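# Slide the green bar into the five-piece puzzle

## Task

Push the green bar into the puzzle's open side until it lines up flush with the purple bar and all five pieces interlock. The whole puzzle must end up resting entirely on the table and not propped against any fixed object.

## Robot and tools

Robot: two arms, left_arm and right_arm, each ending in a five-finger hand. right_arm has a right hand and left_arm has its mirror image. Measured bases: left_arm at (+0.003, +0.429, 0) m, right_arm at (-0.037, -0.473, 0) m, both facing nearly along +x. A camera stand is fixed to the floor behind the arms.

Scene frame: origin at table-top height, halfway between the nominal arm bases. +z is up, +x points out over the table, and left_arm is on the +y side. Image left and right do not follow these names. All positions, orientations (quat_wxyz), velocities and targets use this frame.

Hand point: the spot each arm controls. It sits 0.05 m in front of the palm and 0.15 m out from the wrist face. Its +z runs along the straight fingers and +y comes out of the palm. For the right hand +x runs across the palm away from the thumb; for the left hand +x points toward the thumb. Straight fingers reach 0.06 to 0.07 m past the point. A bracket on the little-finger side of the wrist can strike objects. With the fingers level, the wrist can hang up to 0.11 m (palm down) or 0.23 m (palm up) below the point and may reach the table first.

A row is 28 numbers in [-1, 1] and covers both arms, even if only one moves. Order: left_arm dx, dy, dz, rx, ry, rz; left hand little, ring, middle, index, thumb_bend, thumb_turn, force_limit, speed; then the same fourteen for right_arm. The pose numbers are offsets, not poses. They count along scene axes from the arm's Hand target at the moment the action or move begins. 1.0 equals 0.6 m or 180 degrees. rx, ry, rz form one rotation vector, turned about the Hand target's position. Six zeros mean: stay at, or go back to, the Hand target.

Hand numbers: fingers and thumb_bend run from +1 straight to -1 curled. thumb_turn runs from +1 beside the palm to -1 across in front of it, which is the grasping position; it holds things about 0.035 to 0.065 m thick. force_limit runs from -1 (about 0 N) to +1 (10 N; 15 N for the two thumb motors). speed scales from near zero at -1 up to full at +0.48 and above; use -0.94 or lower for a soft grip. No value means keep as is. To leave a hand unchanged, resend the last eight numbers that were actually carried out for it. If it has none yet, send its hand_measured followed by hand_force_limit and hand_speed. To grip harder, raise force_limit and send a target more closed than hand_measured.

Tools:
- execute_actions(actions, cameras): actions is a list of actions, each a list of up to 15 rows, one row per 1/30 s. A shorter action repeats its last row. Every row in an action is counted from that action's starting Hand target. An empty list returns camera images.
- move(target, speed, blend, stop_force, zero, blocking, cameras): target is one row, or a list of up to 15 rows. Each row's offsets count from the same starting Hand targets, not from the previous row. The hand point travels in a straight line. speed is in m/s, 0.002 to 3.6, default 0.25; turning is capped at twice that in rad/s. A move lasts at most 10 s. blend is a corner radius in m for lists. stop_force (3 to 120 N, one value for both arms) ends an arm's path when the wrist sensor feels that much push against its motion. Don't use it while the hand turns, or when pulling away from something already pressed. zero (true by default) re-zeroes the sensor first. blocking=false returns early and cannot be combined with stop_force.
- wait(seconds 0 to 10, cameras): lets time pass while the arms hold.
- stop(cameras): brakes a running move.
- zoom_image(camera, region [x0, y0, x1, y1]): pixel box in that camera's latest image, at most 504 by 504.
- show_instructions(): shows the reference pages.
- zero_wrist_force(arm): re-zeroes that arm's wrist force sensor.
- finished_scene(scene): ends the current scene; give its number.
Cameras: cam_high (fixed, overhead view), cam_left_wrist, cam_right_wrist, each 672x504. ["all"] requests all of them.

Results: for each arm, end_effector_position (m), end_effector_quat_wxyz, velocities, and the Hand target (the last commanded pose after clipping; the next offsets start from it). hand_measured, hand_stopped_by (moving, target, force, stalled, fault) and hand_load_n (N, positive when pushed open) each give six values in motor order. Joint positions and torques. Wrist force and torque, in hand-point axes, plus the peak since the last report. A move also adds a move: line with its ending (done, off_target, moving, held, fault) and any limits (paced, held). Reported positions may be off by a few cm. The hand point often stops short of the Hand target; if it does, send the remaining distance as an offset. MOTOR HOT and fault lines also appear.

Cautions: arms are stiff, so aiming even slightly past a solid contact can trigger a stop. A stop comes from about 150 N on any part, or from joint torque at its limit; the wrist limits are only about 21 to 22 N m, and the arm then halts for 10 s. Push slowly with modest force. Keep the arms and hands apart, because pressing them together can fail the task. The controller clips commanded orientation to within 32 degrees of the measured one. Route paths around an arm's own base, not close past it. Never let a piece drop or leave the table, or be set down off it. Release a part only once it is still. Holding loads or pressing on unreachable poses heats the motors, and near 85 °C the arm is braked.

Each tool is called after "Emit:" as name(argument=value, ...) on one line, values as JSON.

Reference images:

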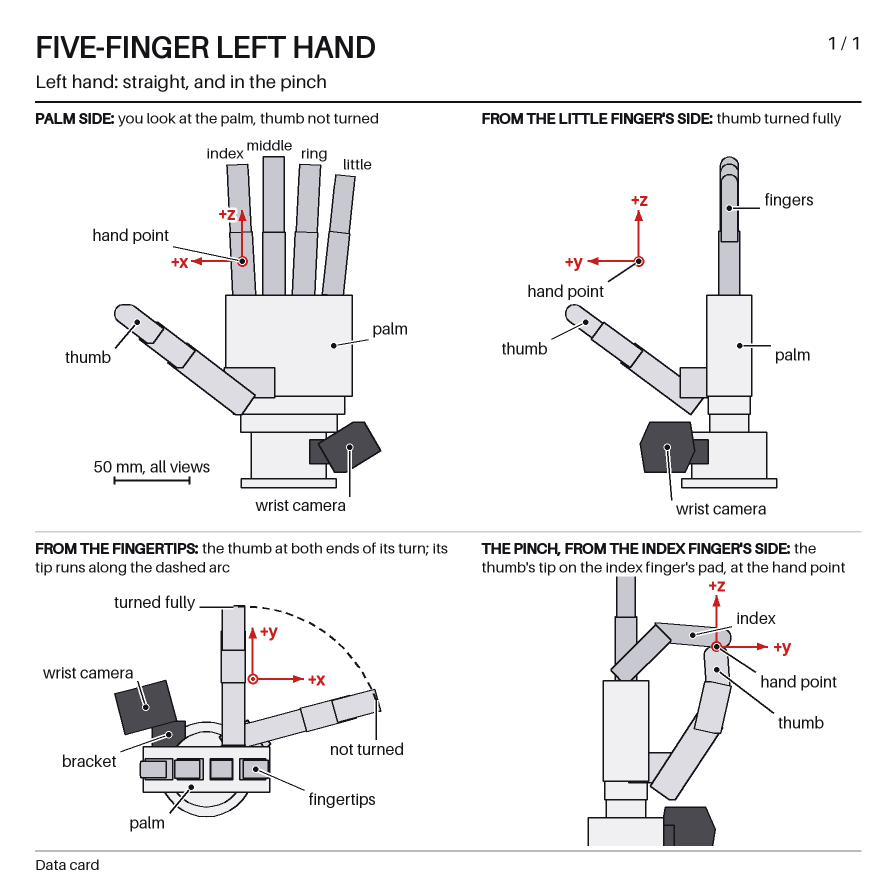

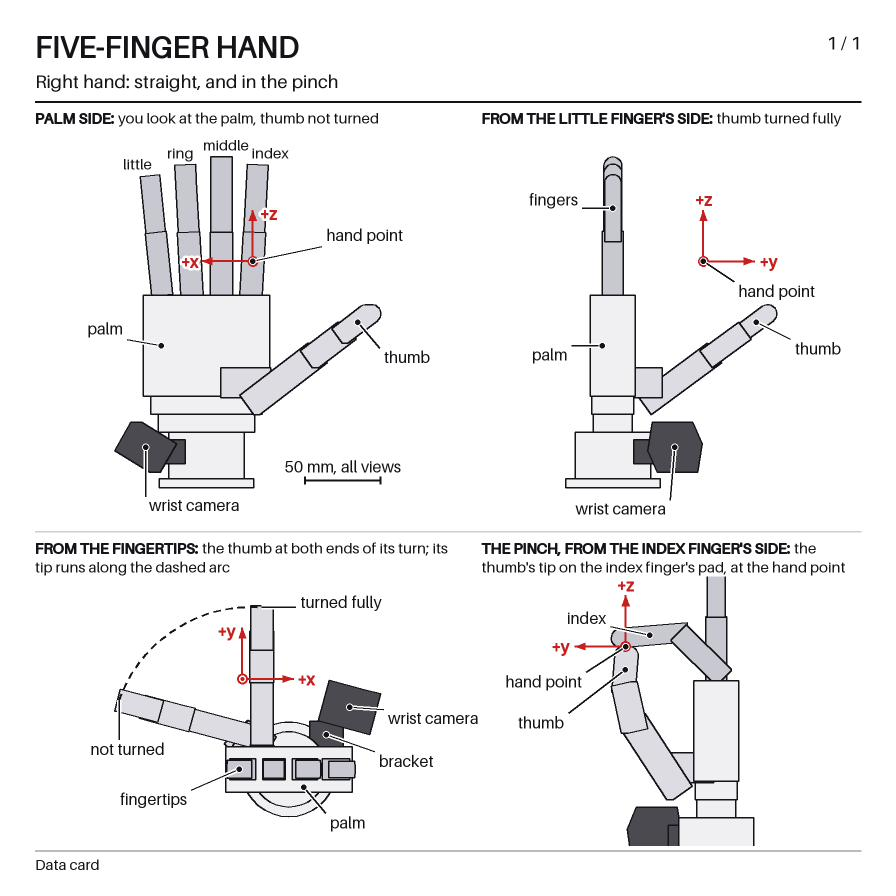

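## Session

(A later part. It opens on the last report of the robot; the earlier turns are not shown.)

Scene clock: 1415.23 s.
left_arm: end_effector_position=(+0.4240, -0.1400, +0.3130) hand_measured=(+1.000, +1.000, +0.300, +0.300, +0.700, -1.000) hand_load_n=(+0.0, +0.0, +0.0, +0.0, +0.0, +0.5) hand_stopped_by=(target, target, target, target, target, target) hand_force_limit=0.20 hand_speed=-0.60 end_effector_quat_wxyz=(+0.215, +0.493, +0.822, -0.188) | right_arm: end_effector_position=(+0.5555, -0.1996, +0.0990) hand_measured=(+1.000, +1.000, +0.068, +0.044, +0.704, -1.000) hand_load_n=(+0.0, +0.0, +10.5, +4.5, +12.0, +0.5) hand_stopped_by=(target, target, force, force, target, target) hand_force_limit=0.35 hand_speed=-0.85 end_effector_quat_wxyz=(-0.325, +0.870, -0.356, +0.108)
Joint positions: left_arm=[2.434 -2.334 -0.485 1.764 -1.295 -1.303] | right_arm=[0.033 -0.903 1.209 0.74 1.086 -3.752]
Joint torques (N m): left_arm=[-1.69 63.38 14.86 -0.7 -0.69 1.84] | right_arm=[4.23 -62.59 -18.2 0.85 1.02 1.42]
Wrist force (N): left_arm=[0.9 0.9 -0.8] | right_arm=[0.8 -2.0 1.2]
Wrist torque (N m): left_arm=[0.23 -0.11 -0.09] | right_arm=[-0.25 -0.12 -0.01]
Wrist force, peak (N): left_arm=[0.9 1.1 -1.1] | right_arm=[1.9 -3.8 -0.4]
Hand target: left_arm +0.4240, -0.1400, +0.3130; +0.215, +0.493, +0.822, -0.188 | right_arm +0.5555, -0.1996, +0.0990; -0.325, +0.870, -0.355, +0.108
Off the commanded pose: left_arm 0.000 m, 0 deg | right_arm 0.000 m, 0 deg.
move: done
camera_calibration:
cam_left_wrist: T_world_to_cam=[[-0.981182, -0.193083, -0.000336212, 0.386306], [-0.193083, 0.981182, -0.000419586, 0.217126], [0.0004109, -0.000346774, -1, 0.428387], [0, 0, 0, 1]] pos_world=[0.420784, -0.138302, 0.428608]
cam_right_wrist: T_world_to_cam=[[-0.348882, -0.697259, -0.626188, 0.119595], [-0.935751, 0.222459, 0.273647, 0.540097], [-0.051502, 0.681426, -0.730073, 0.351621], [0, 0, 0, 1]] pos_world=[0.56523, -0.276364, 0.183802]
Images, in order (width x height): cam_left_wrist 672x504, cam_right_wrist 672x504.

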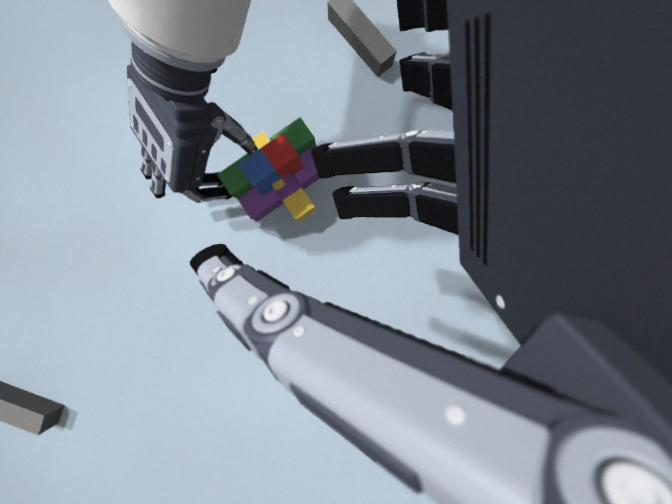

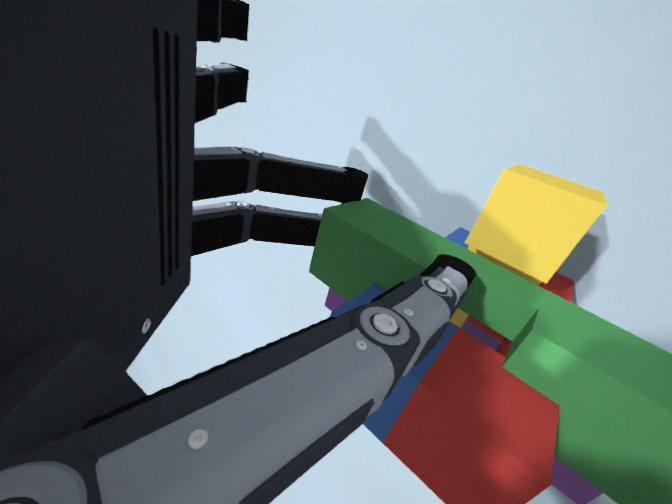

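Emit:
move(target=[[0,0,0,0,0,0,1,1,0.3,0.3,0.7,-1,0.2,-0.6,0,0,-0.004,0,0,0,1,1,-0.44,-0.44,0.7,-1,0.35,-0.85],[0,0,0,0,0,0,1,1,0.3,0.3,0.7,-1,0.2,-0.6,-0.0012,0.0012,-0.004,0,0,0,1,1,-0.44,-0.44,0.7,-1,0.35,-0.85]], speed=0.01, cameras=["cam_right_wrist","cam_left_wrist"])

Emit:
zoom_image(camera="cam_left_wrist", region=[200, 100, 310, 190])

Emit:
zoom_image(camera="cam_right_wrist", region=[430, 220, 640, 420])

Scene clock: 1424.13 s.
left_arm: end_effector_position=(+0.4240, -0.1400, +0.3130) hand_measured=(+1.000, +1.000, +0.300, +0.300, +0.700, -1.000) hand_load_n=(+0.0, +0.0, +0.0, -0.5, +0.0, +0.0) hand_stopped_by=(target, target, target, target, target, target) hand_force_limit=0.20 hand_speed=-0.60 end_effector_quat_wxyz=(+0.215, +0.493, +0.822, -0.188) | right_arm: end_effector_position=(+0.5547, -0.1988, +0.0965) hand_measured=(+1.000, +1.000, +0.068, +0.044, +0.704, -1.000) hand_load_n=(+0.0, +0.0, +10.5, +4.5, +11.5, -0.5) hand_stopped_by=(target, target, force, force, target, target) hand_force_limit=0.35 hand_speed=-0.85 end_effector_quat_wxyz=(-0.325, +0.870, -0.355, +0.108)
Joint positions: left_arm=[2.434 -2.334 -0.485 1.764 -1.295 -1.303] | right_arm=[0.035 -0.902 1.215 0.733 1.087 -3.75]
Joint torques (N m): left_arm=[-3.25 63.84 14.99 -0.66 -0.65 1.76] | right_arm=[-3.33 -60.49 -22.28 1.23 0.75 1.62]
Wrist force (N): left_arm=[0.8 1.0 -0.8] | right_arm=[0.9 -2.4 0.4]
Wrist torque (N m): left_arm=[0.26 -0.10 -0.10] | right_arm=[-0.23 -0.09 -0.03]
Wrist force, peak (N): left_arm=[0.8 1.0 -1.3] | right_arm=[1.8 -3.6 -0.5]
Hand target: left_arm +0.4240, -0.1400, +0.3130; +0.215, +0.493, +0.822, -0.188 | right_arm +0.5547, -0.1989, +0.0966; -0.325, +0.870, -0.355, +0.108
Off the commanded pose: left_arm 0.000 m, 0 deg | right_arm 0.000 m, 0 deg.
move: done
camera_calibration:
cam_left_wrist: T_world_to_cam=[[-0.981182, -0.193083, -0.000336212, 0.386306], [-0.193083, 0.981182, -0.000419586, 0.217126], [0.0004109, -0.000346774, -1, 0.428387], [0, 0, 0, 1]] pos_world=[0.420784, -0.138302, 0.428608]
cam_right_wrist: T_world_to_cam=[[-0.348726, -0.69745, -0.626062, 0.118207], [-0.935814, 0.222484, 0.27341, 0.539912], [-0.0514012, 0.681223, -0.730269, 0.349205], [0, 0, 0, 1]] pos_world=[0.564429, -0.275564, 0.181401]
Images, in order (width x height): cam_left_wrist 672x504, cam_right_wrist 672x504.

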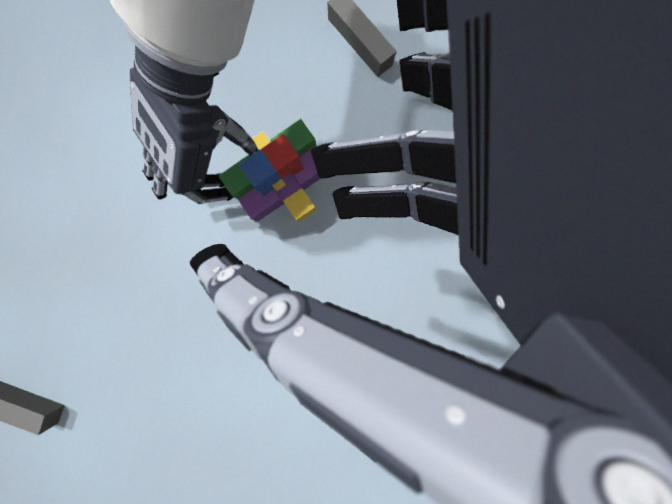

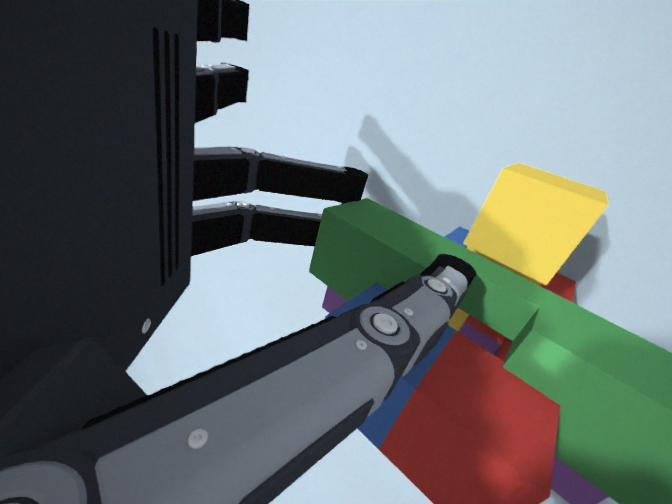

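Scaled by 4.582 from the camera's 672x504 image, which has a finer 960x720 frame.

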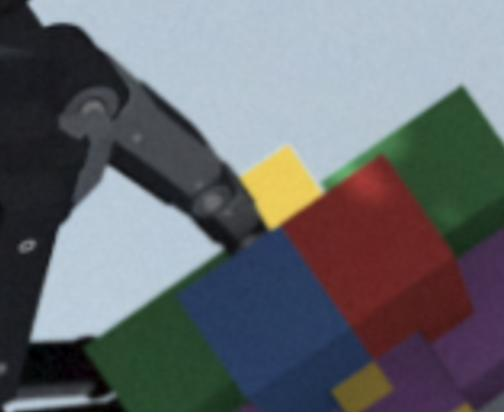

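Scaled by 2.400 from the camera's 672x504 image, which has a finer 960x720 frame.

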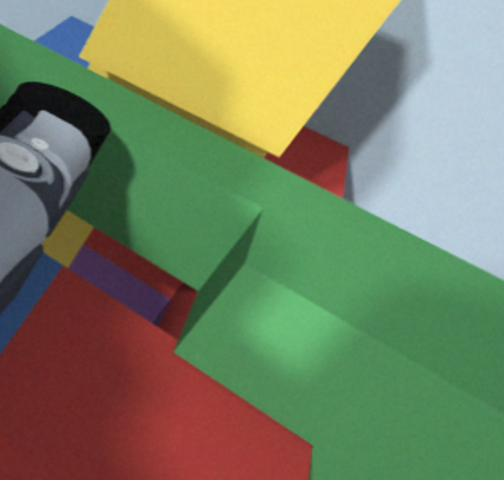

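Emit:
move(target=[0,0,0,0,0,0,1,1,0.3,0.3,0.7,-1,0.2,-0.6,0,0,-0.015,0,0,0,1,1,-0.44,-0.44,0.7,-1,0.35,-0.85], speed=0.01, stop_force=3, cameras=["cam_right_wrist"])

Emit:
zoom_image(camera="cam_right_wrist", region=[430, 220, 640, 420])

Scene clock: 1432.70 s.
left_arm: end_effector_position=(+0.4240, -0.1400, +0.3130) hand_measured=(+1.000, +1.000, +0.300, +0.300, +0.700, -1.000) hand_load_n=(+0.0, +0.0, +0.0, +0.0, +0.0, +0.0) hand_stopped_by=(target, target, target, target, target, target) hand_force_limit=0.20 hand_speed=-0.60 end_effector_quat_wxyz=(+0.215, +0.493, +0.822, -0.188) | right_arm: end_effector_position=(+0.5547, -0.1989, +0.0910) hand_measured=(+1.000, +1.000, +0.068, +0.044, +0.704, -1.000) hand_load_n=(+0.0, +0.0, +10.5, +4.0, +12.0, +0.0) hand_stopped_by=(target, target, force, force, target, target) hand_force_limit=0.35 hand_speed=-0.85 end_effector_quat_wxyz=(-0.325, +0.870, -0.355, +0.108)
Joint positions: left_arm=[2.434 -2.334 -0.485 1.764 -1.295 -1.303] | right_arm=[0.035 -0.898 1.222 0.721 1.087 -3.75]
Joint torques (N m): left_arm=[-3.28 63.74 15.59 -0.79 -0.75 1.94] | right_arm=[-6.1 -66.78 -31.69 3.96 -2.51 -1.31]
Wrist force (N): left_arm=[0.9 1.0 -0.9] | right_arm=[0.6 -0.9 0.8]
Wrist torque (N m): left_arm=[0.25 -0.12 -0.09] | right_arm=[-0.21 -0.15 0.01]
Wrist force, peak (N): left_arm=[0.9 1.2 -1.1] | right_arm=[2.3 -4.8 -1.4]
Hand target: left_arm +0.4240, -0.1400, +0.3130; +0.215, +0.493, +0.822, -0.188 | right_arm +0.5547, -0.1989, +0.0910; -0.325, +0.870, -0.355, +0.108 (not the last commanded pose)
Off the commanded pose: left_arm 0.000 m, 0 deg | right_arm 0.003 m, 0 deg.
move: contact (right_arm)
camera_calibration:
cam_right_wrist: T_world_to_cam=[[-0.348669, -0.69744, -0.626105, 0.114707], [-0.935841, 0.222504, 0.273302, 0.541571], [-0.0513012, 0.681226, -0.730273, 0.345207], [0, 0, 0, 1]] pos_world=[0.564529, -0.275664, 0.175901]
Images, in order (width x height): cam_right_wrist 672x504.

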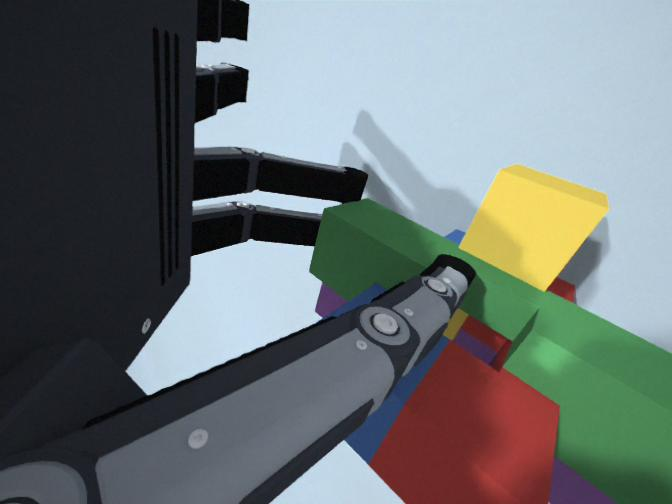

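Scaled by 2.400 from the camera's 672x504 image, which has a finer 960x720 frame.

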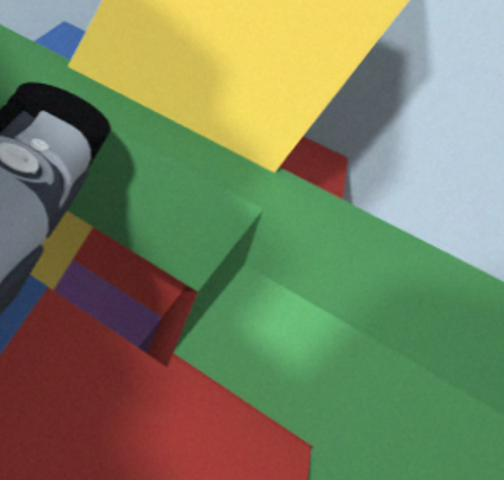

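Emit:
move(target=[0,0,0,0,0,0,1,1,0.3,0.3,0.7,-1,0.2,-0.6,0,0,-0.01,0,0,0,1,1,-0.44,-0.44,0.7,-1,0.35,-0.85], speed=0.008, stop_force=5, cameras=["cam_right_wrist","cam_left_wrist"])

Emit:
zoom_image(camera="cam_left_wrist", region=[200, 100, 310, 190])

Emit:
zoom_image(camera="cam_right_wrist", region=[430, 220, 640, 420])

Scene clock: 1443.43 s.
left_arm: end_effector_position=(+0.4240, -0.1400, +0.3130) hand_measured=(+1.000, +1.000, +0.300, +0.300, +0.700, -1.000) hand_load_n=(+0.0, +0.0, +0.0, +0.0, +0.0, +0.0) hand_stopped_by=(target, target, target, target, target, target) hand_force_limit=0.20 hand_speed=-0.60 end_effector_quat_wxyz=(+0.215, +0.493, +0.822, -0.188) | right_arm: end_effector_position=(+0.5548, -0.1989, +0.0884) hand_measured=(+1.000, +1.000, +0.068, +0.044, +0.704, -1.000) hand_load_n=(+0.0, +0.0, +10.0, +4.0, +11.0, -0.5) hand_stopped_by=(target, target, force, force, target, target) hand_force_limit=0.35 hand_speed=-0.85 end_effector_quat_wxyz=(-0.325, +0.870, -0.355, +0.108)
Joint positions: left_arm=[2.434 -2.334 -0.485 1.764 -1.295 -1.303] | right_arm=[0.035 -0.896 1.226 0.716 1.087 -3.75]
Joint torques (N m): left_arm=[-3.4 63.64 16.07 -0.69 -0.71 1.72] | right_arm=[-4.65 -64.19 -30.68 4 -2.67 -1.31]
Wrist force (N): left_arm=[0.9 0.9 -0.9] | right_arm=[1.4 -2.6 0.2]
Wrist torque (N m): left_arm=[0.24 -0.12 -0.09] | right_arm=[-0.19 -0.18 0.02]
Wrist force, peak (N): left_arm=[0.9 0.9 -1.2] | right_arm=[3.0 -7.3 -2.9]
Hand target: left_arm +0.4240, -0.1400, +0.3130; +0.215, +0.493, +0.822, -0.188 | right_arm +0.5548, -0.1989, +0.0884; -0.325, +0.870, -0.355, +0.108 (not the last commanded pose)
Off the commanded pose: left_arm 0.000 m, 0 deg | right_arm 0.003 m, 0 deg.
move: contact (right_arm)
camera_calibration:
cam_left_wrist: T_world_to_cam=[[-0.981182, -0.193083, -0.000336212, 0.386306], [-0.193083, 0.981182, -0.000419586, 0.217126], [0.0004109, -0.000346774, -1, 0.428387], [0, 0, 0, 1]] pos_world=[0.420784, -0.138302, 0.428608]
cam_right_wrist: T_world_to_cam=[[-0.34858, -0.697438, -0.626157, 0.113039], [-0.935879, 0.2225, 0.273173, 0.542325], [-0.0512012, 0.68123, -0.730277, 0.343253], [0, 0, 0, 1]] pos_world=[0.564529, -0.275664, 0.173302]
Images, in order (width x height): cam_left_wrist 672x504, cam_right_wrist 672x504.

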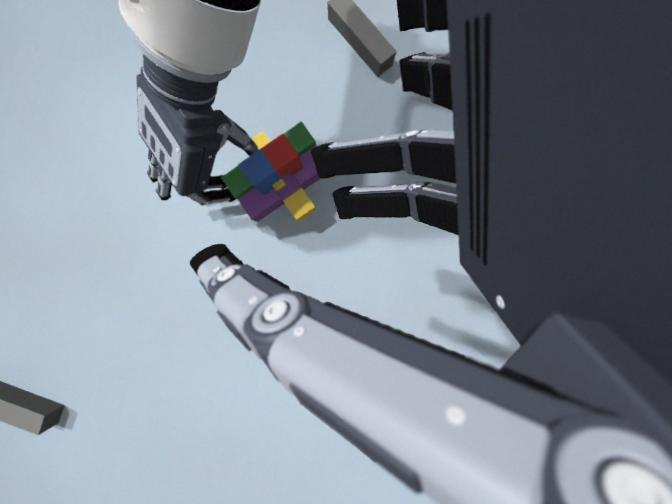

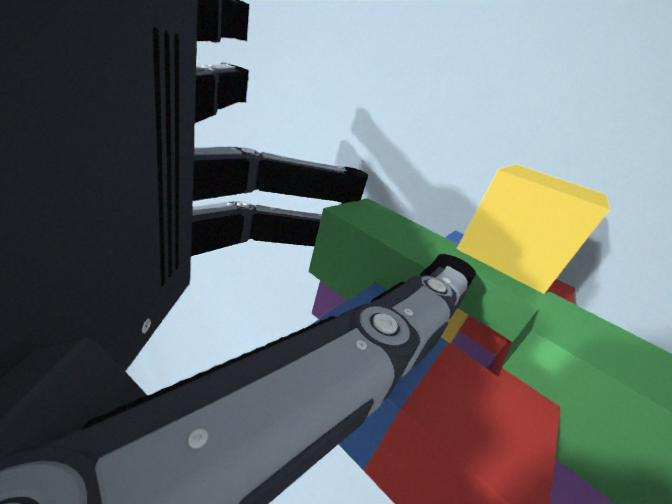

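Scaled by 4.582 from the camera's 672x504 image, which has a finer 960x720 frame.

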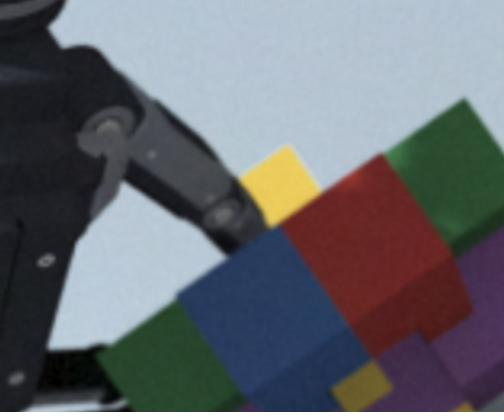

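Scaled by 2.400 from the camera's 672x504 image, which has a finer 960x720 frame.

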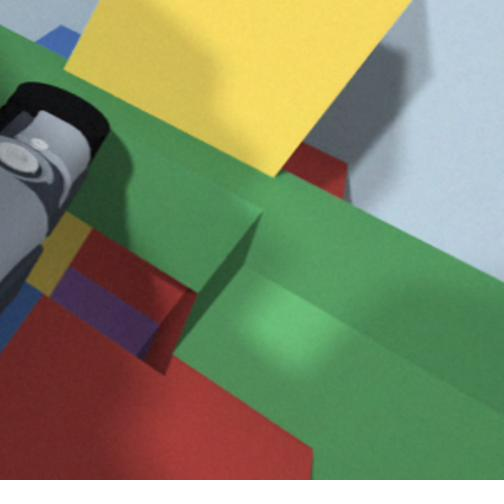

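Emit:
move(target=[[0,0,0,0,0,0,1,1,0.3,0.3,0.7,-1,0.2,-0.6,0,0,-0.004,-0.002,-0.002,0,1,1,-0.44,-0.44,0.7,-1,0.35,-0.85],[0,0,0,0,0,0,1,1,0.3,0.3,0.7,-1,0.2,-0.6,0,0,-0.008,-0.004,-0.004,0,1,1,-0.44,-0.44,0.7,-1,0.35,-0.85]], speed=0.008, stop_force=6, cameras=["cam_right_wrist","cam_left_wrist"])

Emit:
zoom_image(camera="cam_left_wrist", region=[200, 100, 310, 190])

Emit:
zoom_image(camera="cam_right_wrist", region=[430, 220, 640, 420])

Scene clock: 1451.90 s.
left_arm: end_effector_position=(+0.4240, -0.1400, +0.3130) hand_measured=(+1.000, +1.000, +0.300, +0.300, +0.700, -1.000) hand_load_n=(+0.0, +0.0, +0.0, +0.0, +0.0, +0.0) hand_stopped_by=(target, target, target, target, target, target) hand_force_limit=0.20 hand_speed=-0.60 end_effector_quat_wxyz=(+0.215, +0.493, +0.822, -0.188) | right_arm: end_effector_position=(+0.5549, -0.1989, +0.0879) hand_measured=(+1.000, +1.000, +0.068, +0.044, +0.704, -1.000) hand_load_n=(+0.0, +0.0, +9.0, +3.5, +11.0, -1.0) hand_stopped_by=(target, target, force, force, target, target) hand_force_limit=0.35 hand_speed=-0.85 end_effector_quat_wxyz=(-0.324, +0.870, -0.355, +0.109)
Joint positions: left_arm=[2.434 -2.334 -0.485 1.764 -1.295 -1.303] | right_arm=[0.035 -0.897 1.228 0.713 1.089 -3.751]
Joint torques (N m): left_arm=[-3.52 63.16 15.42 -0.92 -0.69 1.93] | right_arm=[-6.25 -53.42 -28.7 4.44 -3.07 1.44]
Wrist force (N): left_arm=[0.8 0.8 -1.1] | right_arm=[1.8 -3.4 -0.8]
Wrist torque (N m): left_arm=[0.25 -0.10 -0.10] | right_arm=[-0.18 -0.15 -0.01]
Wrist force, peak (N): left_arm=[1.0 1.0 -1.1] | right_arm=[3.1 -7.7 -4.4]
Hand target: left_arm +0.4240, -0.1400, +0.3130; +0.215, +0.493, +0.822, -0.188 | right_arm +0.5549, -0.1989, +0.0879; -0.324, +0.870, -0.355, +0.109 (not the last commanded pose)
Off the commanded pose: left_arm 0.000 m, 0 deg | right_arm 0.004 m, 1 deg.
move: contact (right_arm); path passed 0 of 2 targets
camera_calibration:
cam_left_wrist: T_world_to_cam=[[-0.981182, -0.193083, -0.000336212, 0.386306], [-0.193083, 0.981182, -0.000419586, 0.217126], [0.0004109, -0.000346774, -1, 0.428387], [0, 0, 0, 1]] pos_world=[0.420784, -0.138302, 0.428608]
cam_right_wrist: T_world_to_cam=[[-0.347122, -0.698626, -0.625641, 0.111618], [-0.936513, 0.223018, 0.270568, 0.54336], [-0.0494966, 0.679841, -0.731687, 0.34179], [0, 0, 0, 1]] pos_world=[0.564527, -0.275562, 0.1729]
Images, in order (width x height): cam_left_wrist 672x504, cam_right_wrist 672x504.

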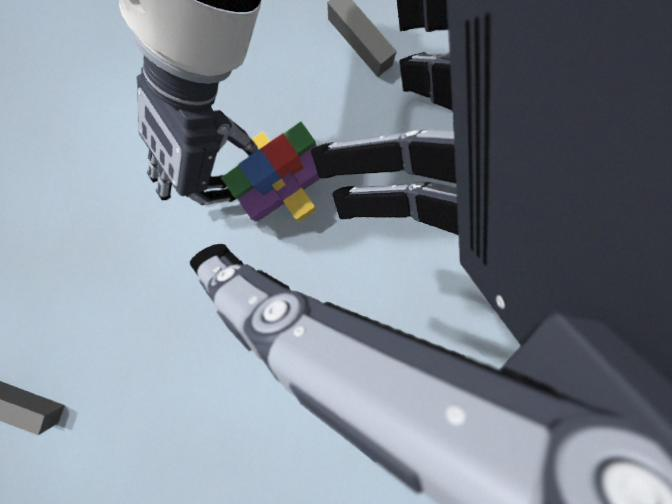

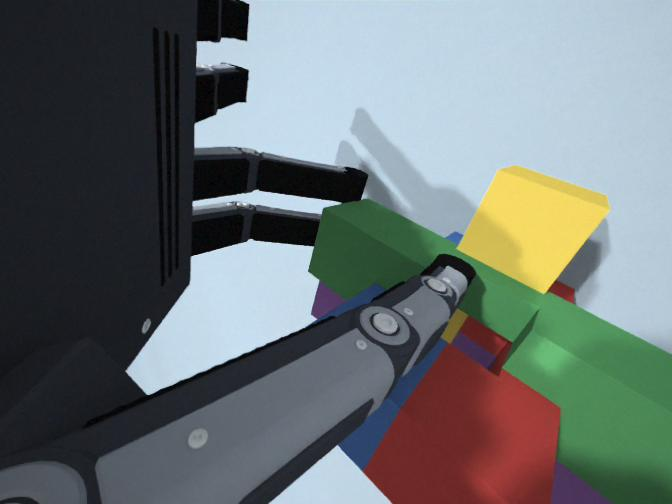

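Scaled by 4.582 from the camera's 672x504 image, which has a finer 960x720 frame.

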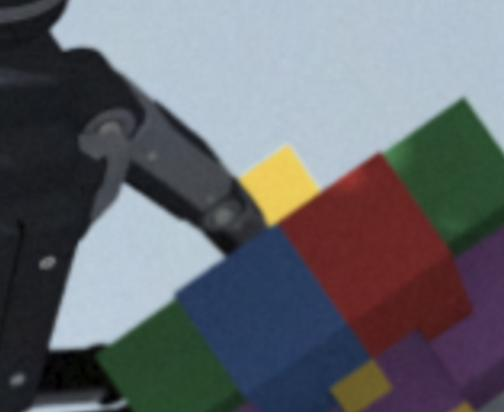

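Scaled by 2.400 from the camera's 672x504 image, which has a finer 960x720 frame.

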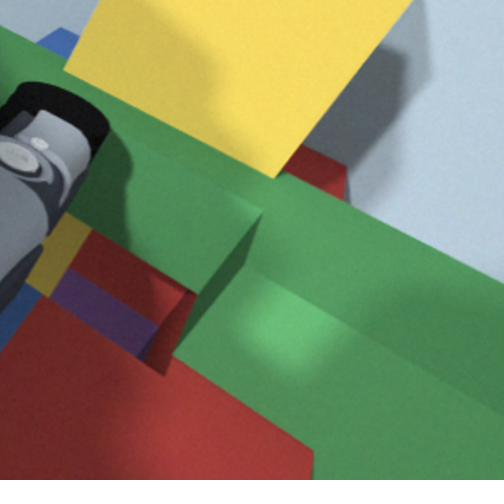

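Emit:
move(target=[0,0,0,0,0,0,1,1,0.3,0.3,0.7,-1,0.2,-0.6,0.0005,-0.0005,0.0005,0,0,0,1,1,-0.44,-0.44,0.7,-1,0.35,-0.85], speed=0.01)

Emit:
move(target=[0,0,0,0,0,0,1,1,0.3,0.3,0.7,-1,0.2,-0.6,0,0,0,0,0,0,1,1,0.16,0.14,0.7,-1,0.35,-0.9], cameras=["cam_right_wrist","cam_left_wrist"])

Emit:
zoom_image(camera="cam_left_wrist", region=[200, 100, 310, 190])

Emit:
zoom_image(camera="cam_right_wrist", region=[400, 200, 672, 420])

Scene clock: 1488.10 s.
left_arm: end_effector_position=(+0.4240, -0.1400, +0.3130) hand_measured=(+1.000, +1.000, +0.300, +0.300, +0.700, -1.000) hand_load_n=(+0.0, +0.0, +0.0, +0.0, +0.0, +0.0) hand_stopped_by=(target, target, target, target, target, target) hand_force_limit=0.20 hand_speed=-0.60 end_effector_quat_wxyz=(+0.215, +0.493, +0.822, -0.188) | right_arm: end_effector_position=(+0.5552, -0.1992, +0.0882) hand_measured=(+1.000, +1.000, +0.068, +0.044, +0.704, -1.000) hand_load_n=(+0.0, +0.0, +9.5, +4.0, +11.0, +0.5) hand_stopped_by=(target, target, force, force, target, target) hand_force_limit=0.35 hand_speed=-0.85 end_effector_quat_wxyz=(-0.324, +0.870, -0.355, +0.109)
Joint positions: left_arm=[2.434 -2.334 -0.485 1.764 -1.295 -1.303] | right_arm=[0.035 -0.896 1.226 0.714 1.089 -3.751]
Joint torques (N m): left_arm=[-3.96 63.68 16.52 -0.9 -0.67 1.85] | right_arm=[-5.93 -51.26 -27.07 3.91 -3.27 -1.07]
Wrist force (N): left_arm=[0.6 1.1 -0.8] | right_arm=[0.1 0.1 1.9]
Wrist torque (N m): left_arm=[0.27 -0.07 -0.12] | right_arm=[-0.11 -0.12 0.02]
Wrist force, peak (N): left_arm=[1.0 0.9 -1.2] | right_arm=[2.0 -4.7 -2.0]
Hand target: left_arm +0.4240, -0.1400, +0.3130; +0.215, +0.493, +0.822, -0.188 | right_arm +0.5552, -0.1992, +0.0882; -0.324, +0.870, -0.355, +0.109
Off the commanded pose: left_arm 0.000 m, 0 deg | right_arm 0.000 m, 0 deg.
move: done

Scene clock: 1488.70 s.
left_arm: end_effector_position=(+0.4240, -0.1400, +0.3130) hand_measured=(+1.000, +1.000, +0.300, +0.300, +0.700, -1.000) hand_load_n=(+0.0, +0.0, +0.0, +0.0, +0.0, +0.0) hand_stopped_by=(target, target, target, target, target, target) hand_force_limit=0.20 hand_speed=-0.60 end_effector_quat_wxyz=(+0.215, +0.493, +0.822, -0.188) | right_arm: end_effector_position=(+0.5552, -0.1992, +0.0882) hand_measured=(+1.000, +1.000, +0.160, +0.140, +0.700, -1.000) hand_load_n=(+0.0, +0.0, +0.0, +0.0, +0.0, +0.0) hand_stopped_by=(target, target, target, target, target, target) hand_force_limit=0.35 hand_speed=-0.90 end_effector_quat_wxyz=(-0.324, +0.870, -0.355, +0.109)
Joint positions: left_arm=[2.434 -2.334 -0.485 1.764 -1.295 -1.303] | right_arm=[0.035 -0.896 1.226 0.714 1.089 -3.751]
Joint torques (N m): left_arm=[-3.15 63.6 15.35 -0.83 -0.7 1.91] | right_arm=[-4.6 -51.36 -26.97 2.44 -3.07 -0.71]
Wrist force (N): left_arm=[0.9 1.0 -0.8] | right_arm=[0.8 -1.5 0.2]
Wrist torque (N m): left_arm=[0.25 -0.12 -0.09] | right_arm=[-0.24 -0.17 0.04]
Wrist force, peak (N): left_arm=[1.0 0.9 -1.1] | right_arm=[1.3 -1.8 -0.8]
Hand target: left_arm +0.4240, -0.1400, +0.3130; +0.215, +0.493, +0.822, -0.188 | right_arm +0.5552, -0.1992, +0.0882; -0.324, +0.870, -0.355, +0.109
Off the commanded pose: left_arm 0.000 m, 0 deg | right_arm 0.000 m, 0 deg.
move: done
camera_calibration:
cam_left_wrist: T_world_to_cam=[[-0.981182, -0.193083, -0.000336212, 0.386306], [-0.193083, 0.981182, -0.000419586, 0.217126], [0.0004109, -0.000346774, -1, 0.428387], [0, 0, 0, 1]] pos_world=[0.420784, -0.138302, 0.428608]
cam_right_wrist: T_world_to_cam=[[-0.347246, -0.698597, -0.625605, 0.111773], [-0.936467, 0.22311, 0.270651, 0.543613], [-0.0494971, 0.679841, -0.731687, 0.342228], [0, 0, 0, 1]] pos_world=[0.564827, -0.275862, 0.1732]
Images, in order (width x height): cam_left_wrist 672x504, cam_right_wrist 672x504.

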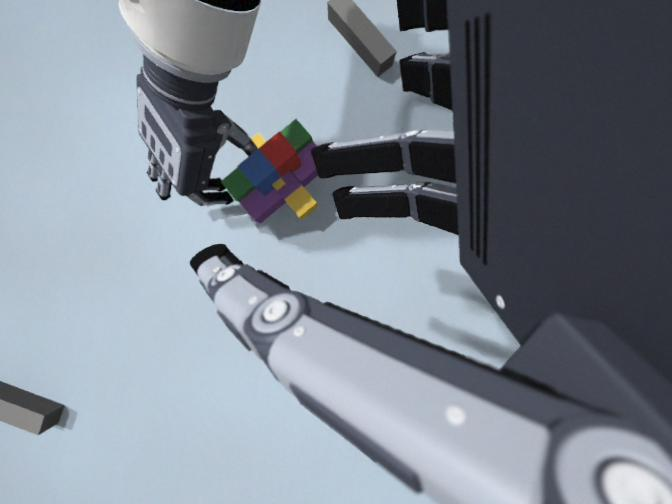

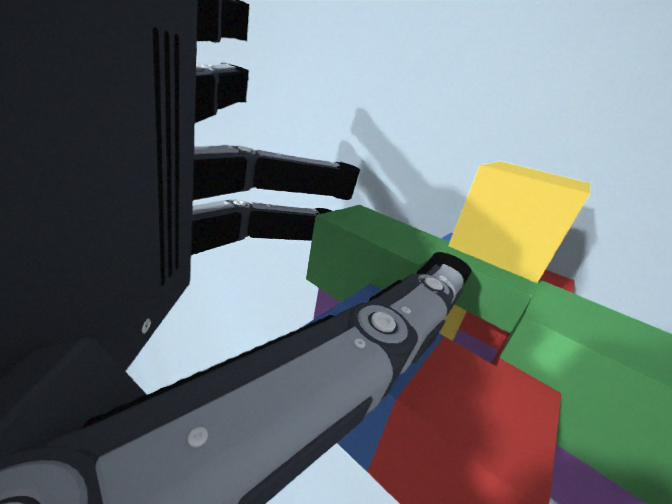

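Scaled by 4.582 from the camera's 672x504 image, which has a finer 960x720 frame.

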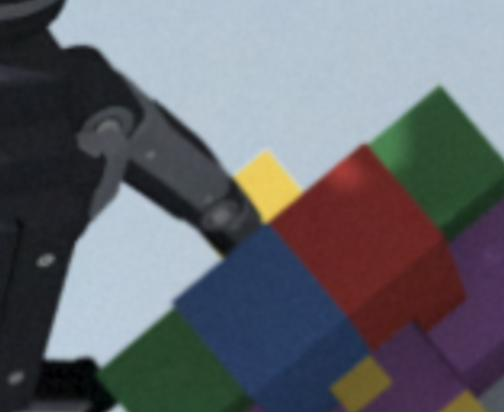

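Scaled by 1.853 from the camera's 672x504 image, which has a finer 960x720 frame.

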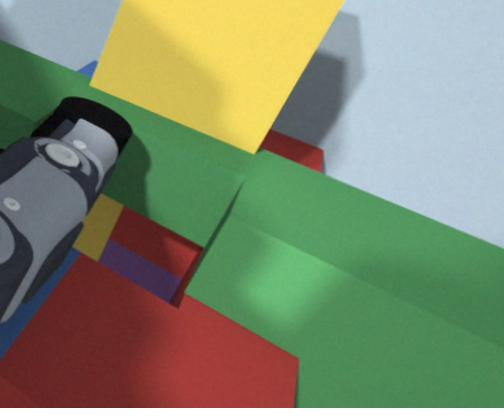

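Emit:
move(target=[[0,0,0,0,0,0,1,1,0.3,0.3,0.7,-1,0.2,-0.6,0,-0.0047,0,0,0,0,1,1,0.3,0.3,0.7,-1,0.35,-0.6],[0,0,0,0,0,0,1,1,0.3,0.3,0.7,-1,0.2,-0.6,0,-0.0047,0.12,0,0,0,1,1,0.3,0.3,0.7,-1,0.35,-0.6]], speed=[0.02,0.05], cameras=["cam_right_wrist","cam_left_wrist"])

Emit:
zoom_image(camera="cam_left_wrist", region=[200, 100, 330, 230])

Emit:
zoom_image(camera="cam_right_wrist", region=[300, 180, 620, 480])

Scene clock: 1500.20 s.
left_arm: end_effector_position=(+0.4240, -0.1400, +0.3130) hand_measured=(+1.000, +1.000, +0.300, +0.300, +0.700, -1.000) hand_load_n=(+0.0, +0.0, +0.0, +0.0, +0.0, +0.5) hand_stopped_by=(target, target, target, target, target, target) hand_force_limit=0.20 hand_speed=-0.60 end_effector_quat_wxyz=(+0.215, +0.493, +0.822, -0.188) | right_arm: end_effector_position=(+0.5552, -0.2020, +0.1603) hand_measured=(+1.000, +1.000, +0.300, +0.300, +0.700, -1.000) hand_load_n=(+0.0, +0.0, +0.0, +0.0, +0.0, +0.0) hand_stopped_by=(target, target, target, target, target, target) hand_force_limit=0.35 hand_speed=-0.60 end_effector_quat_wxyz=(-0.324, +0.870, -0.355, +0.109)
Joint positions: left_arm=[2.434 -2.334 -0.485 1.764 -1.295 -1.303] | right_arm=[0.03 -0.944 1.117 0.873 1.087 -3.756]
Joint torques (N m): left_arm=[-3.2 62.56 16.78 -0.84 -0.63 1.73] | right_arm=[5.64 -47.12 -13.58 0.01 1.13 0.22]
Wrist force (N): left_arm=[0.7 0.9 -0.8] | right_arm=[0.5 -1.8 0.2]
Wrist torque (N m): left_arm=[0.24 -0.09 -0.11] | right_arm=[-0.29 -0.13 0.01]
Wrist force, peak (N): left_arm=[1.0 1.0 -1.1] | right_arm=[0.4 -2.3 -0.4]
Hand target: left_arm +0.4240, -0.1400, +0.3130; +0.215, +0.493, +0.822, -0.188 | right_arm +0.5552, -0.2020, +0.1602; -0.324, +0.870, -0.355, +0.109
Off the commanded pose: left_arm 0.000 m, 0 deg | right_arm 0.000 m, 0 deg.
move: done
camera_calibration:
cam_left_wrist: T_world_to_cam=[[-0.981182, -0.193083, -0.000336212, 0.386306], [-0.193083, 0.981182, -0.000419586, 0.217126], [0.0004109, -0.000346774, -1, 0.428387], [0, 0, 0, 1]] pos_world=[0.420784, -0.138302, 0.428608]
cam_right_wrist: T_world_to_cam=[[-0.347077, -0.698544, -0.625758, 0.15488], [-0.93654, 0.223092, 0.270412, 0.524818], [-0.0492935, 0.679902, -0.731645, 0.396779], [0, 0, 0, 1]] pos_world=[0.564827, -0.278663, 0.245301]
Images, in order (width x height): cam_left_wrist 672x504, cam_right_wrist 672x504.

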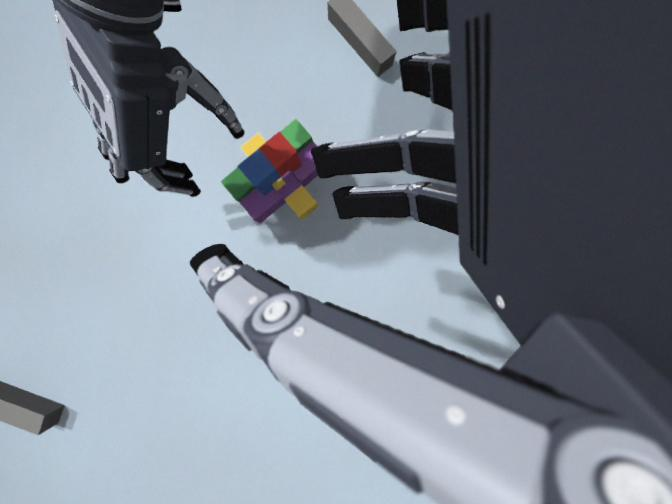

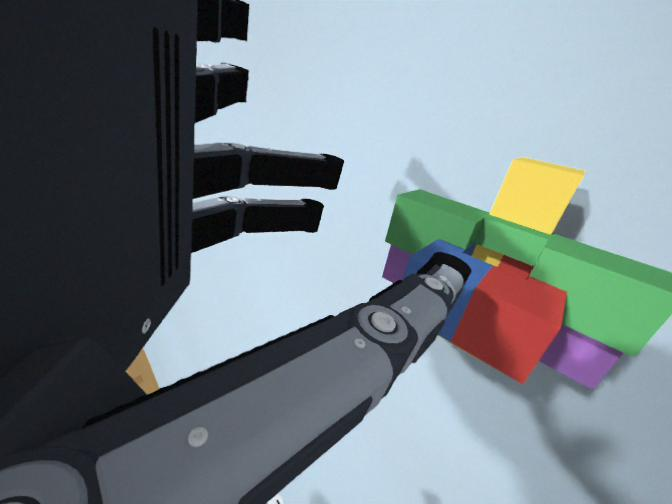

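Scaled by 3.877 from the camera's 672x504 image, which has a finer 960x720 frame.

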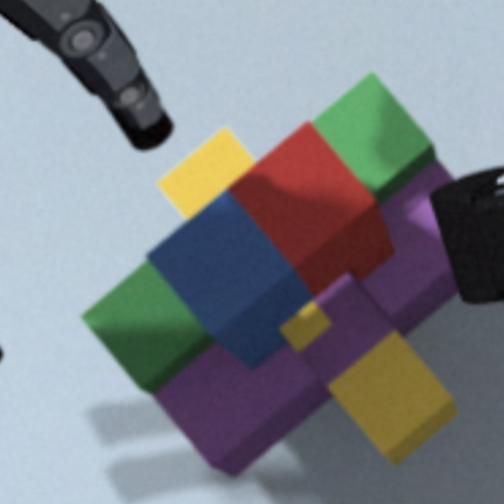

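Scaled by 1.575 from the camera's 672x504 image, which has a finer 960x720 frame.

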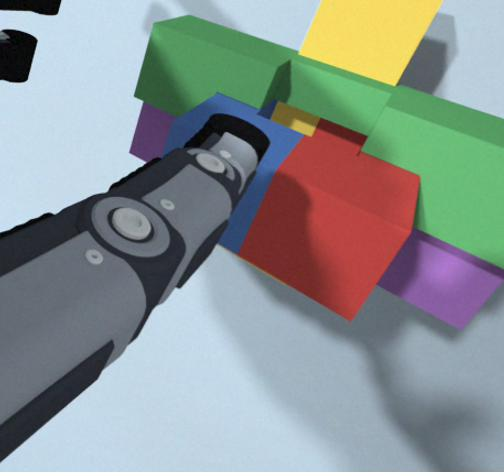

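Emit:
execute_actions(actions=[])

Scene clock: 1511.50 s.
left_arm: end_effector_position=(+0.4240, -0.1400, +0.3130) hand_measured=(+1.000, +1.000, +0.300, +0.300, +0.700, -1.000) hand_load_n=(+0.0, +0.0, +0.0, +0.0, +0.0, +0.5) hand_stopped_by=(target, target, target, target, target, target) hand_force_limit=0.20 hand_speed=-0.60 end_effector_quat_wxyz=(+0.215, +0.493, +0.822, -0.188) | right_arm: end_effector_position=(+0.5552, -0.2020, +0.1602) hand_measured=(+1.000, +1.000, +0.300, +0.300, +0.700, -1.000) hand_load_n=(+0.0, +0.0, +0.0, +0.5, +0.0, +0.0) hand_stopped_by=(target, target, target, target, target, target) hand_force_limit=0.35 hand_speed=-0.60 end_effector_quat_wxyz=(-0.324, +0.870, -0.355, +0.109)
Joint positions: left_arm=[2.434 -2.334 -0.485 1.764 -1.295 -1.303] | right_arm=[0.03 -0.944 1.117 0.873 1.087 -3.756]
Joint velocities: within noise
Joint torques (N m): left_arm=[-3.76 61.66 16.32 -1.08 -0.71 1.92] | right_arm=[5.73 -45.25 -13.44 3.71 0.96 -1.44]
Wrist force (N): left_arm=[1.0 0.8 -0.8] | right_arm=[0.5 -1.6 -0.3]
Wrist torque (N m): left_arm=[0.22 -0.13 -0.09] | right_arm=[-0.23 -0.12 0.02]
Wrist force, peak (N): left_arm=[0.9 1.1 -0.9] | right_arm=[0.6 -2.2 -0.1]
Hand target: left_arm +0.4240, -0.1400, +0.3130; +0.215, +0.493, +0.822, -0.188 | right_arm +0.5552, -0.2020, +0.1602; -0.324, +0.870, -0.355, +0.109
Off the commanded pose: left_arm 0.000 m, 0 deg | right_arm 0.000 m, 0 deg.
camera_calibration:
cam_left_wrist: T_world_to_cam=[[-0.981182, -0.193083, -0.000336212, 0.386306], [-0.193083, 0.981182, -0.000419586, 0.217126], [0.0004109, -0.000346774, -1, 0.428387], [0, 0, 0, 1]] pos_world=[0.420784, -0.138302, 0.428608]
cam_right_wrist: T_world_to_cam=[[-0.347188, -0.698611, -0.625622, 0.154827], [-0.936489, 0.223066, 0.270611, 0.52476], [-0.0494968, 0.679841, -0.731687, 0.396813], [0, 0, 0, 1]] pos_world=[0.564827, -0.278662, 0.2452]

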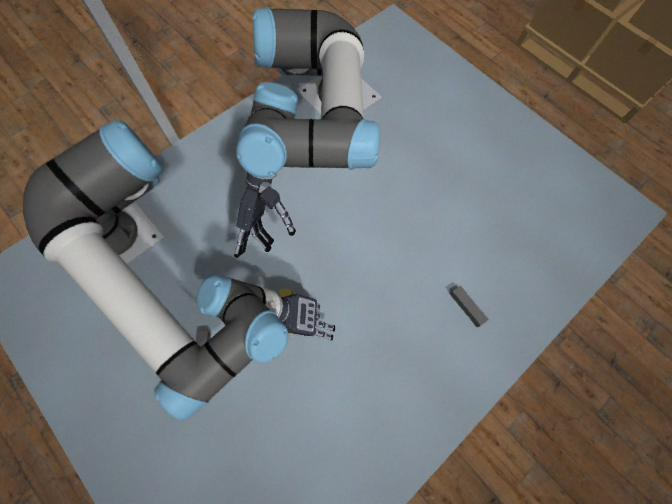

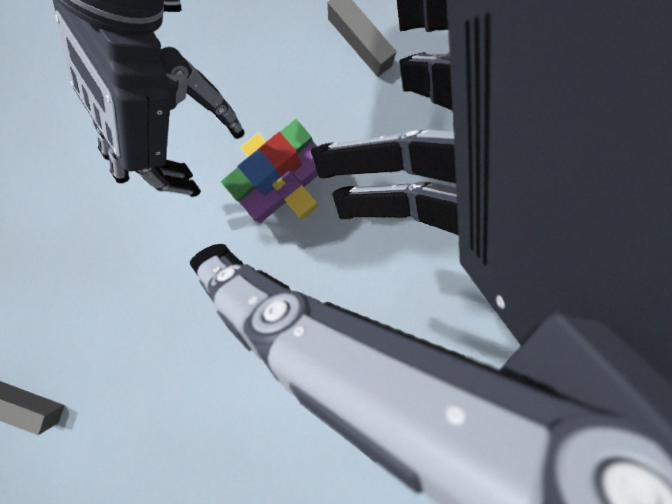

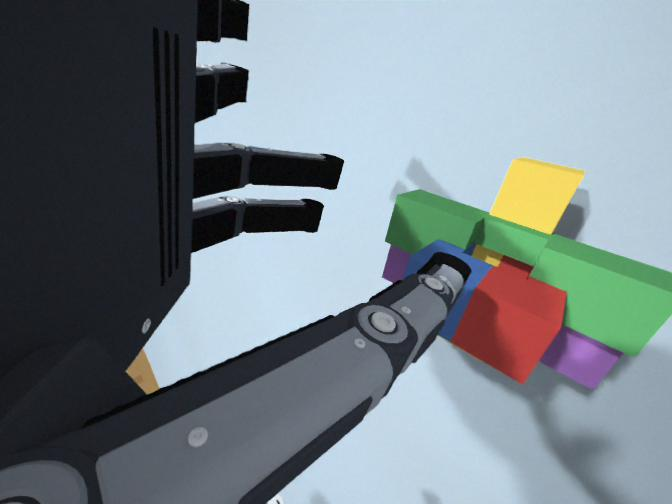

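Emit:
zoom_image(camera="cam_right_wrist", region=[370, 140, 672, 400])

Emit:
zoom_image(camera="cam_left_wrist", region=[200, 100, 340, 230])

Scaled by 1.669 from the camera's 672x504 image, which has a finer 960x720 frame.

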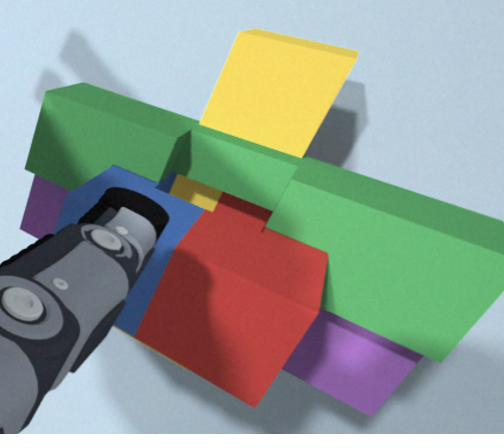

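Scaled by 3.600 from the camera's 672x504 image, which has a finer 960x720 frame.

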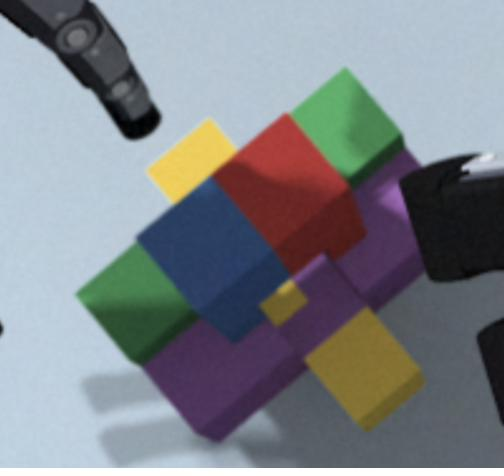

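Emit:
move(target=[[0,0,0,0,0,0,1,1,0.3,0.3,0.7,-1,0.2,-0.6,0,0,0.0333,0,0,0.0444,-1,-1,-1,0.3,1,-1,0.35,-0.2],[0,0,0,0,0,0,1,1,0.3,0.3,0.7,-1,0.2,-0.6,-0.0353,-0.0423,0.0333,0,0,0.0444,-1,-1,-1,0.3,1,-1,0.35,-0.2]], speed=0.08, cameras=["all"])

Scene clock: 1636.73 s.
left_arm: end_effector_position=(+0.4240, -0.1400, +0.3130) hand_measured=(+1.000, +1.000, +0.300, +0.300, +0.700, -1.000) hand_load_n=(+0.0, +0.0, +0.0, +0.0, +0.0, +0.0) hand_stopped_by=(target, target, target, target, target, target) hand_force_limit=0.20 hand_speed=-0.60 end_effector_quat_wxyz=(+0.215, +0.493, +0.822, -0.188) | right_arm: end_effector_position=(+0.5341, -0.2274, +0.1802) hand_measured=(-1.000, -1.000, -1.000, +0.300, +1.000, -1.000) hand_load_n=(+0.0, +0.0, +0.0, +0.0, +0.0, +0.0) hand_stopped_by=(target, target, target, target, target, target) hand_force_limit=0.35 hand_speed=-0.20 end_effector_quat_wxyz=(-0.331, +0.893, -0.293, +0.086)
Joint positions: left_arm=[2.434 -2.334 -0.485 1.764 -1.295 -1.303] | right_arm=[-0.028 -0.971 1.134 0.987 0.996 -3.959]
Joint torques (N m): left_arm=[-3.43 63.51 16.77 -0.99 -0.84 1.99] | right_arm=[1.14 -54.36 -15.87 4.59 1.3 0.24]
Wrist force (N): left_arm=[0.8 0.8 -0.9] | right_arm=[0.7 -2.0 0.1]
Wrist torque (N m): left_arm=[0.23 -0.11 -0.09] | right_arm=[-0.30 -0.17 0.12]
Wrist force, peak (N): left_arm=[0.9 1.2 -1.1] | right_arm=[0.4 -2.4 0.3]
Hand target: left_arm +0.4240, -0.1400, +0.3130; +0.215, +0.493, +0.822, -0.188 | right_arm +0.5340, -0.2274, +0.1802; -0.331, +0.893, -0.293, +0.086
Off the commanded pose: left_arm 0.000 m, 0 deg | right_arm 0.000 m, 0 deg.
move: done
camera_calibration:
cam_left_wrist: T_world_to_cam=[[-0.981182, -0.193083, -0.000336212, 0.386306], [-0.193083, 0.981182, -0.000419586, 0.217126], [0.0004109, -0.000346774, -1, 0.428387], [0, 0, 0, 1]] pos_world=[0.420784, -0.138302, 0.428608]
cam_right_wrist: T_world_to_cam=[[-0.246592, -0.74001, -0.625762, 0.0792141], [-0.95846, 0.09072, 0.270414, 0.486922], [-0.14334, 0.66645, -0.731641, 0.47469], [0, 0, 0, 1]] pos_world=[0.554271, -0.301911, 0.265201]

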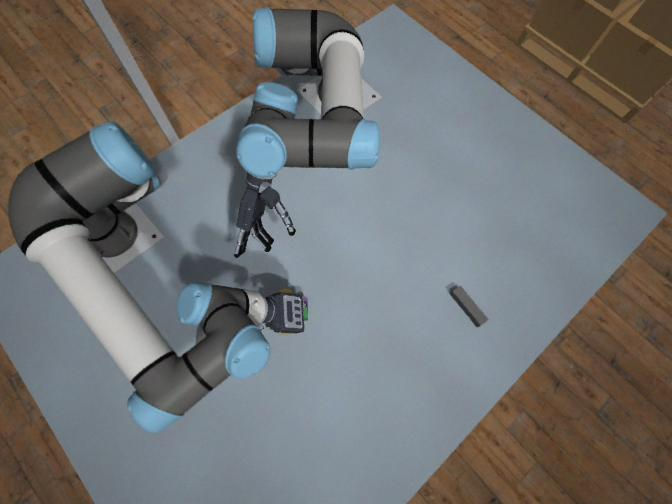

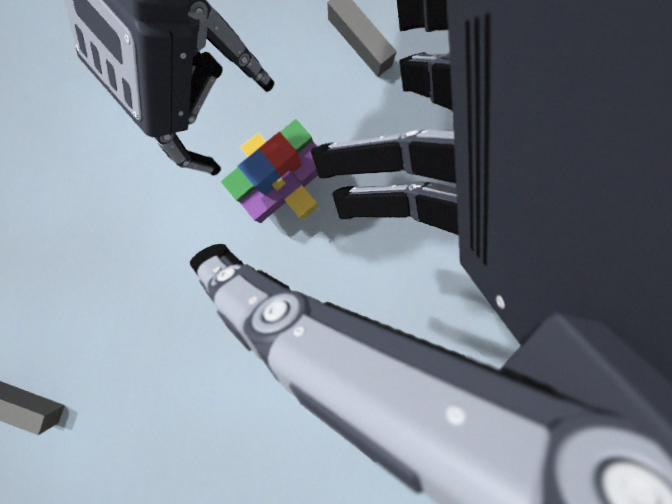

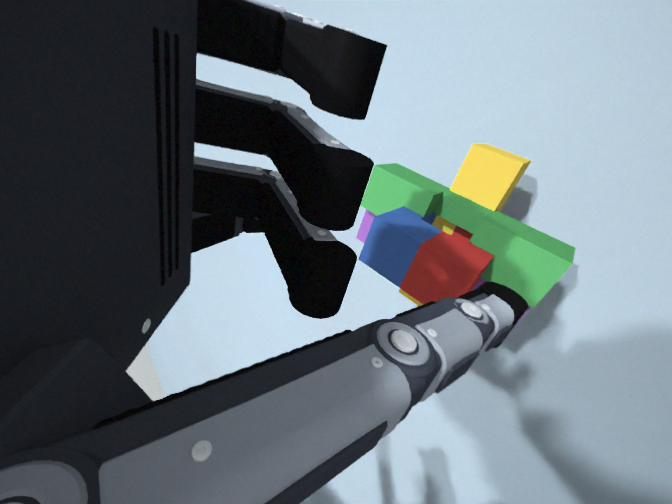

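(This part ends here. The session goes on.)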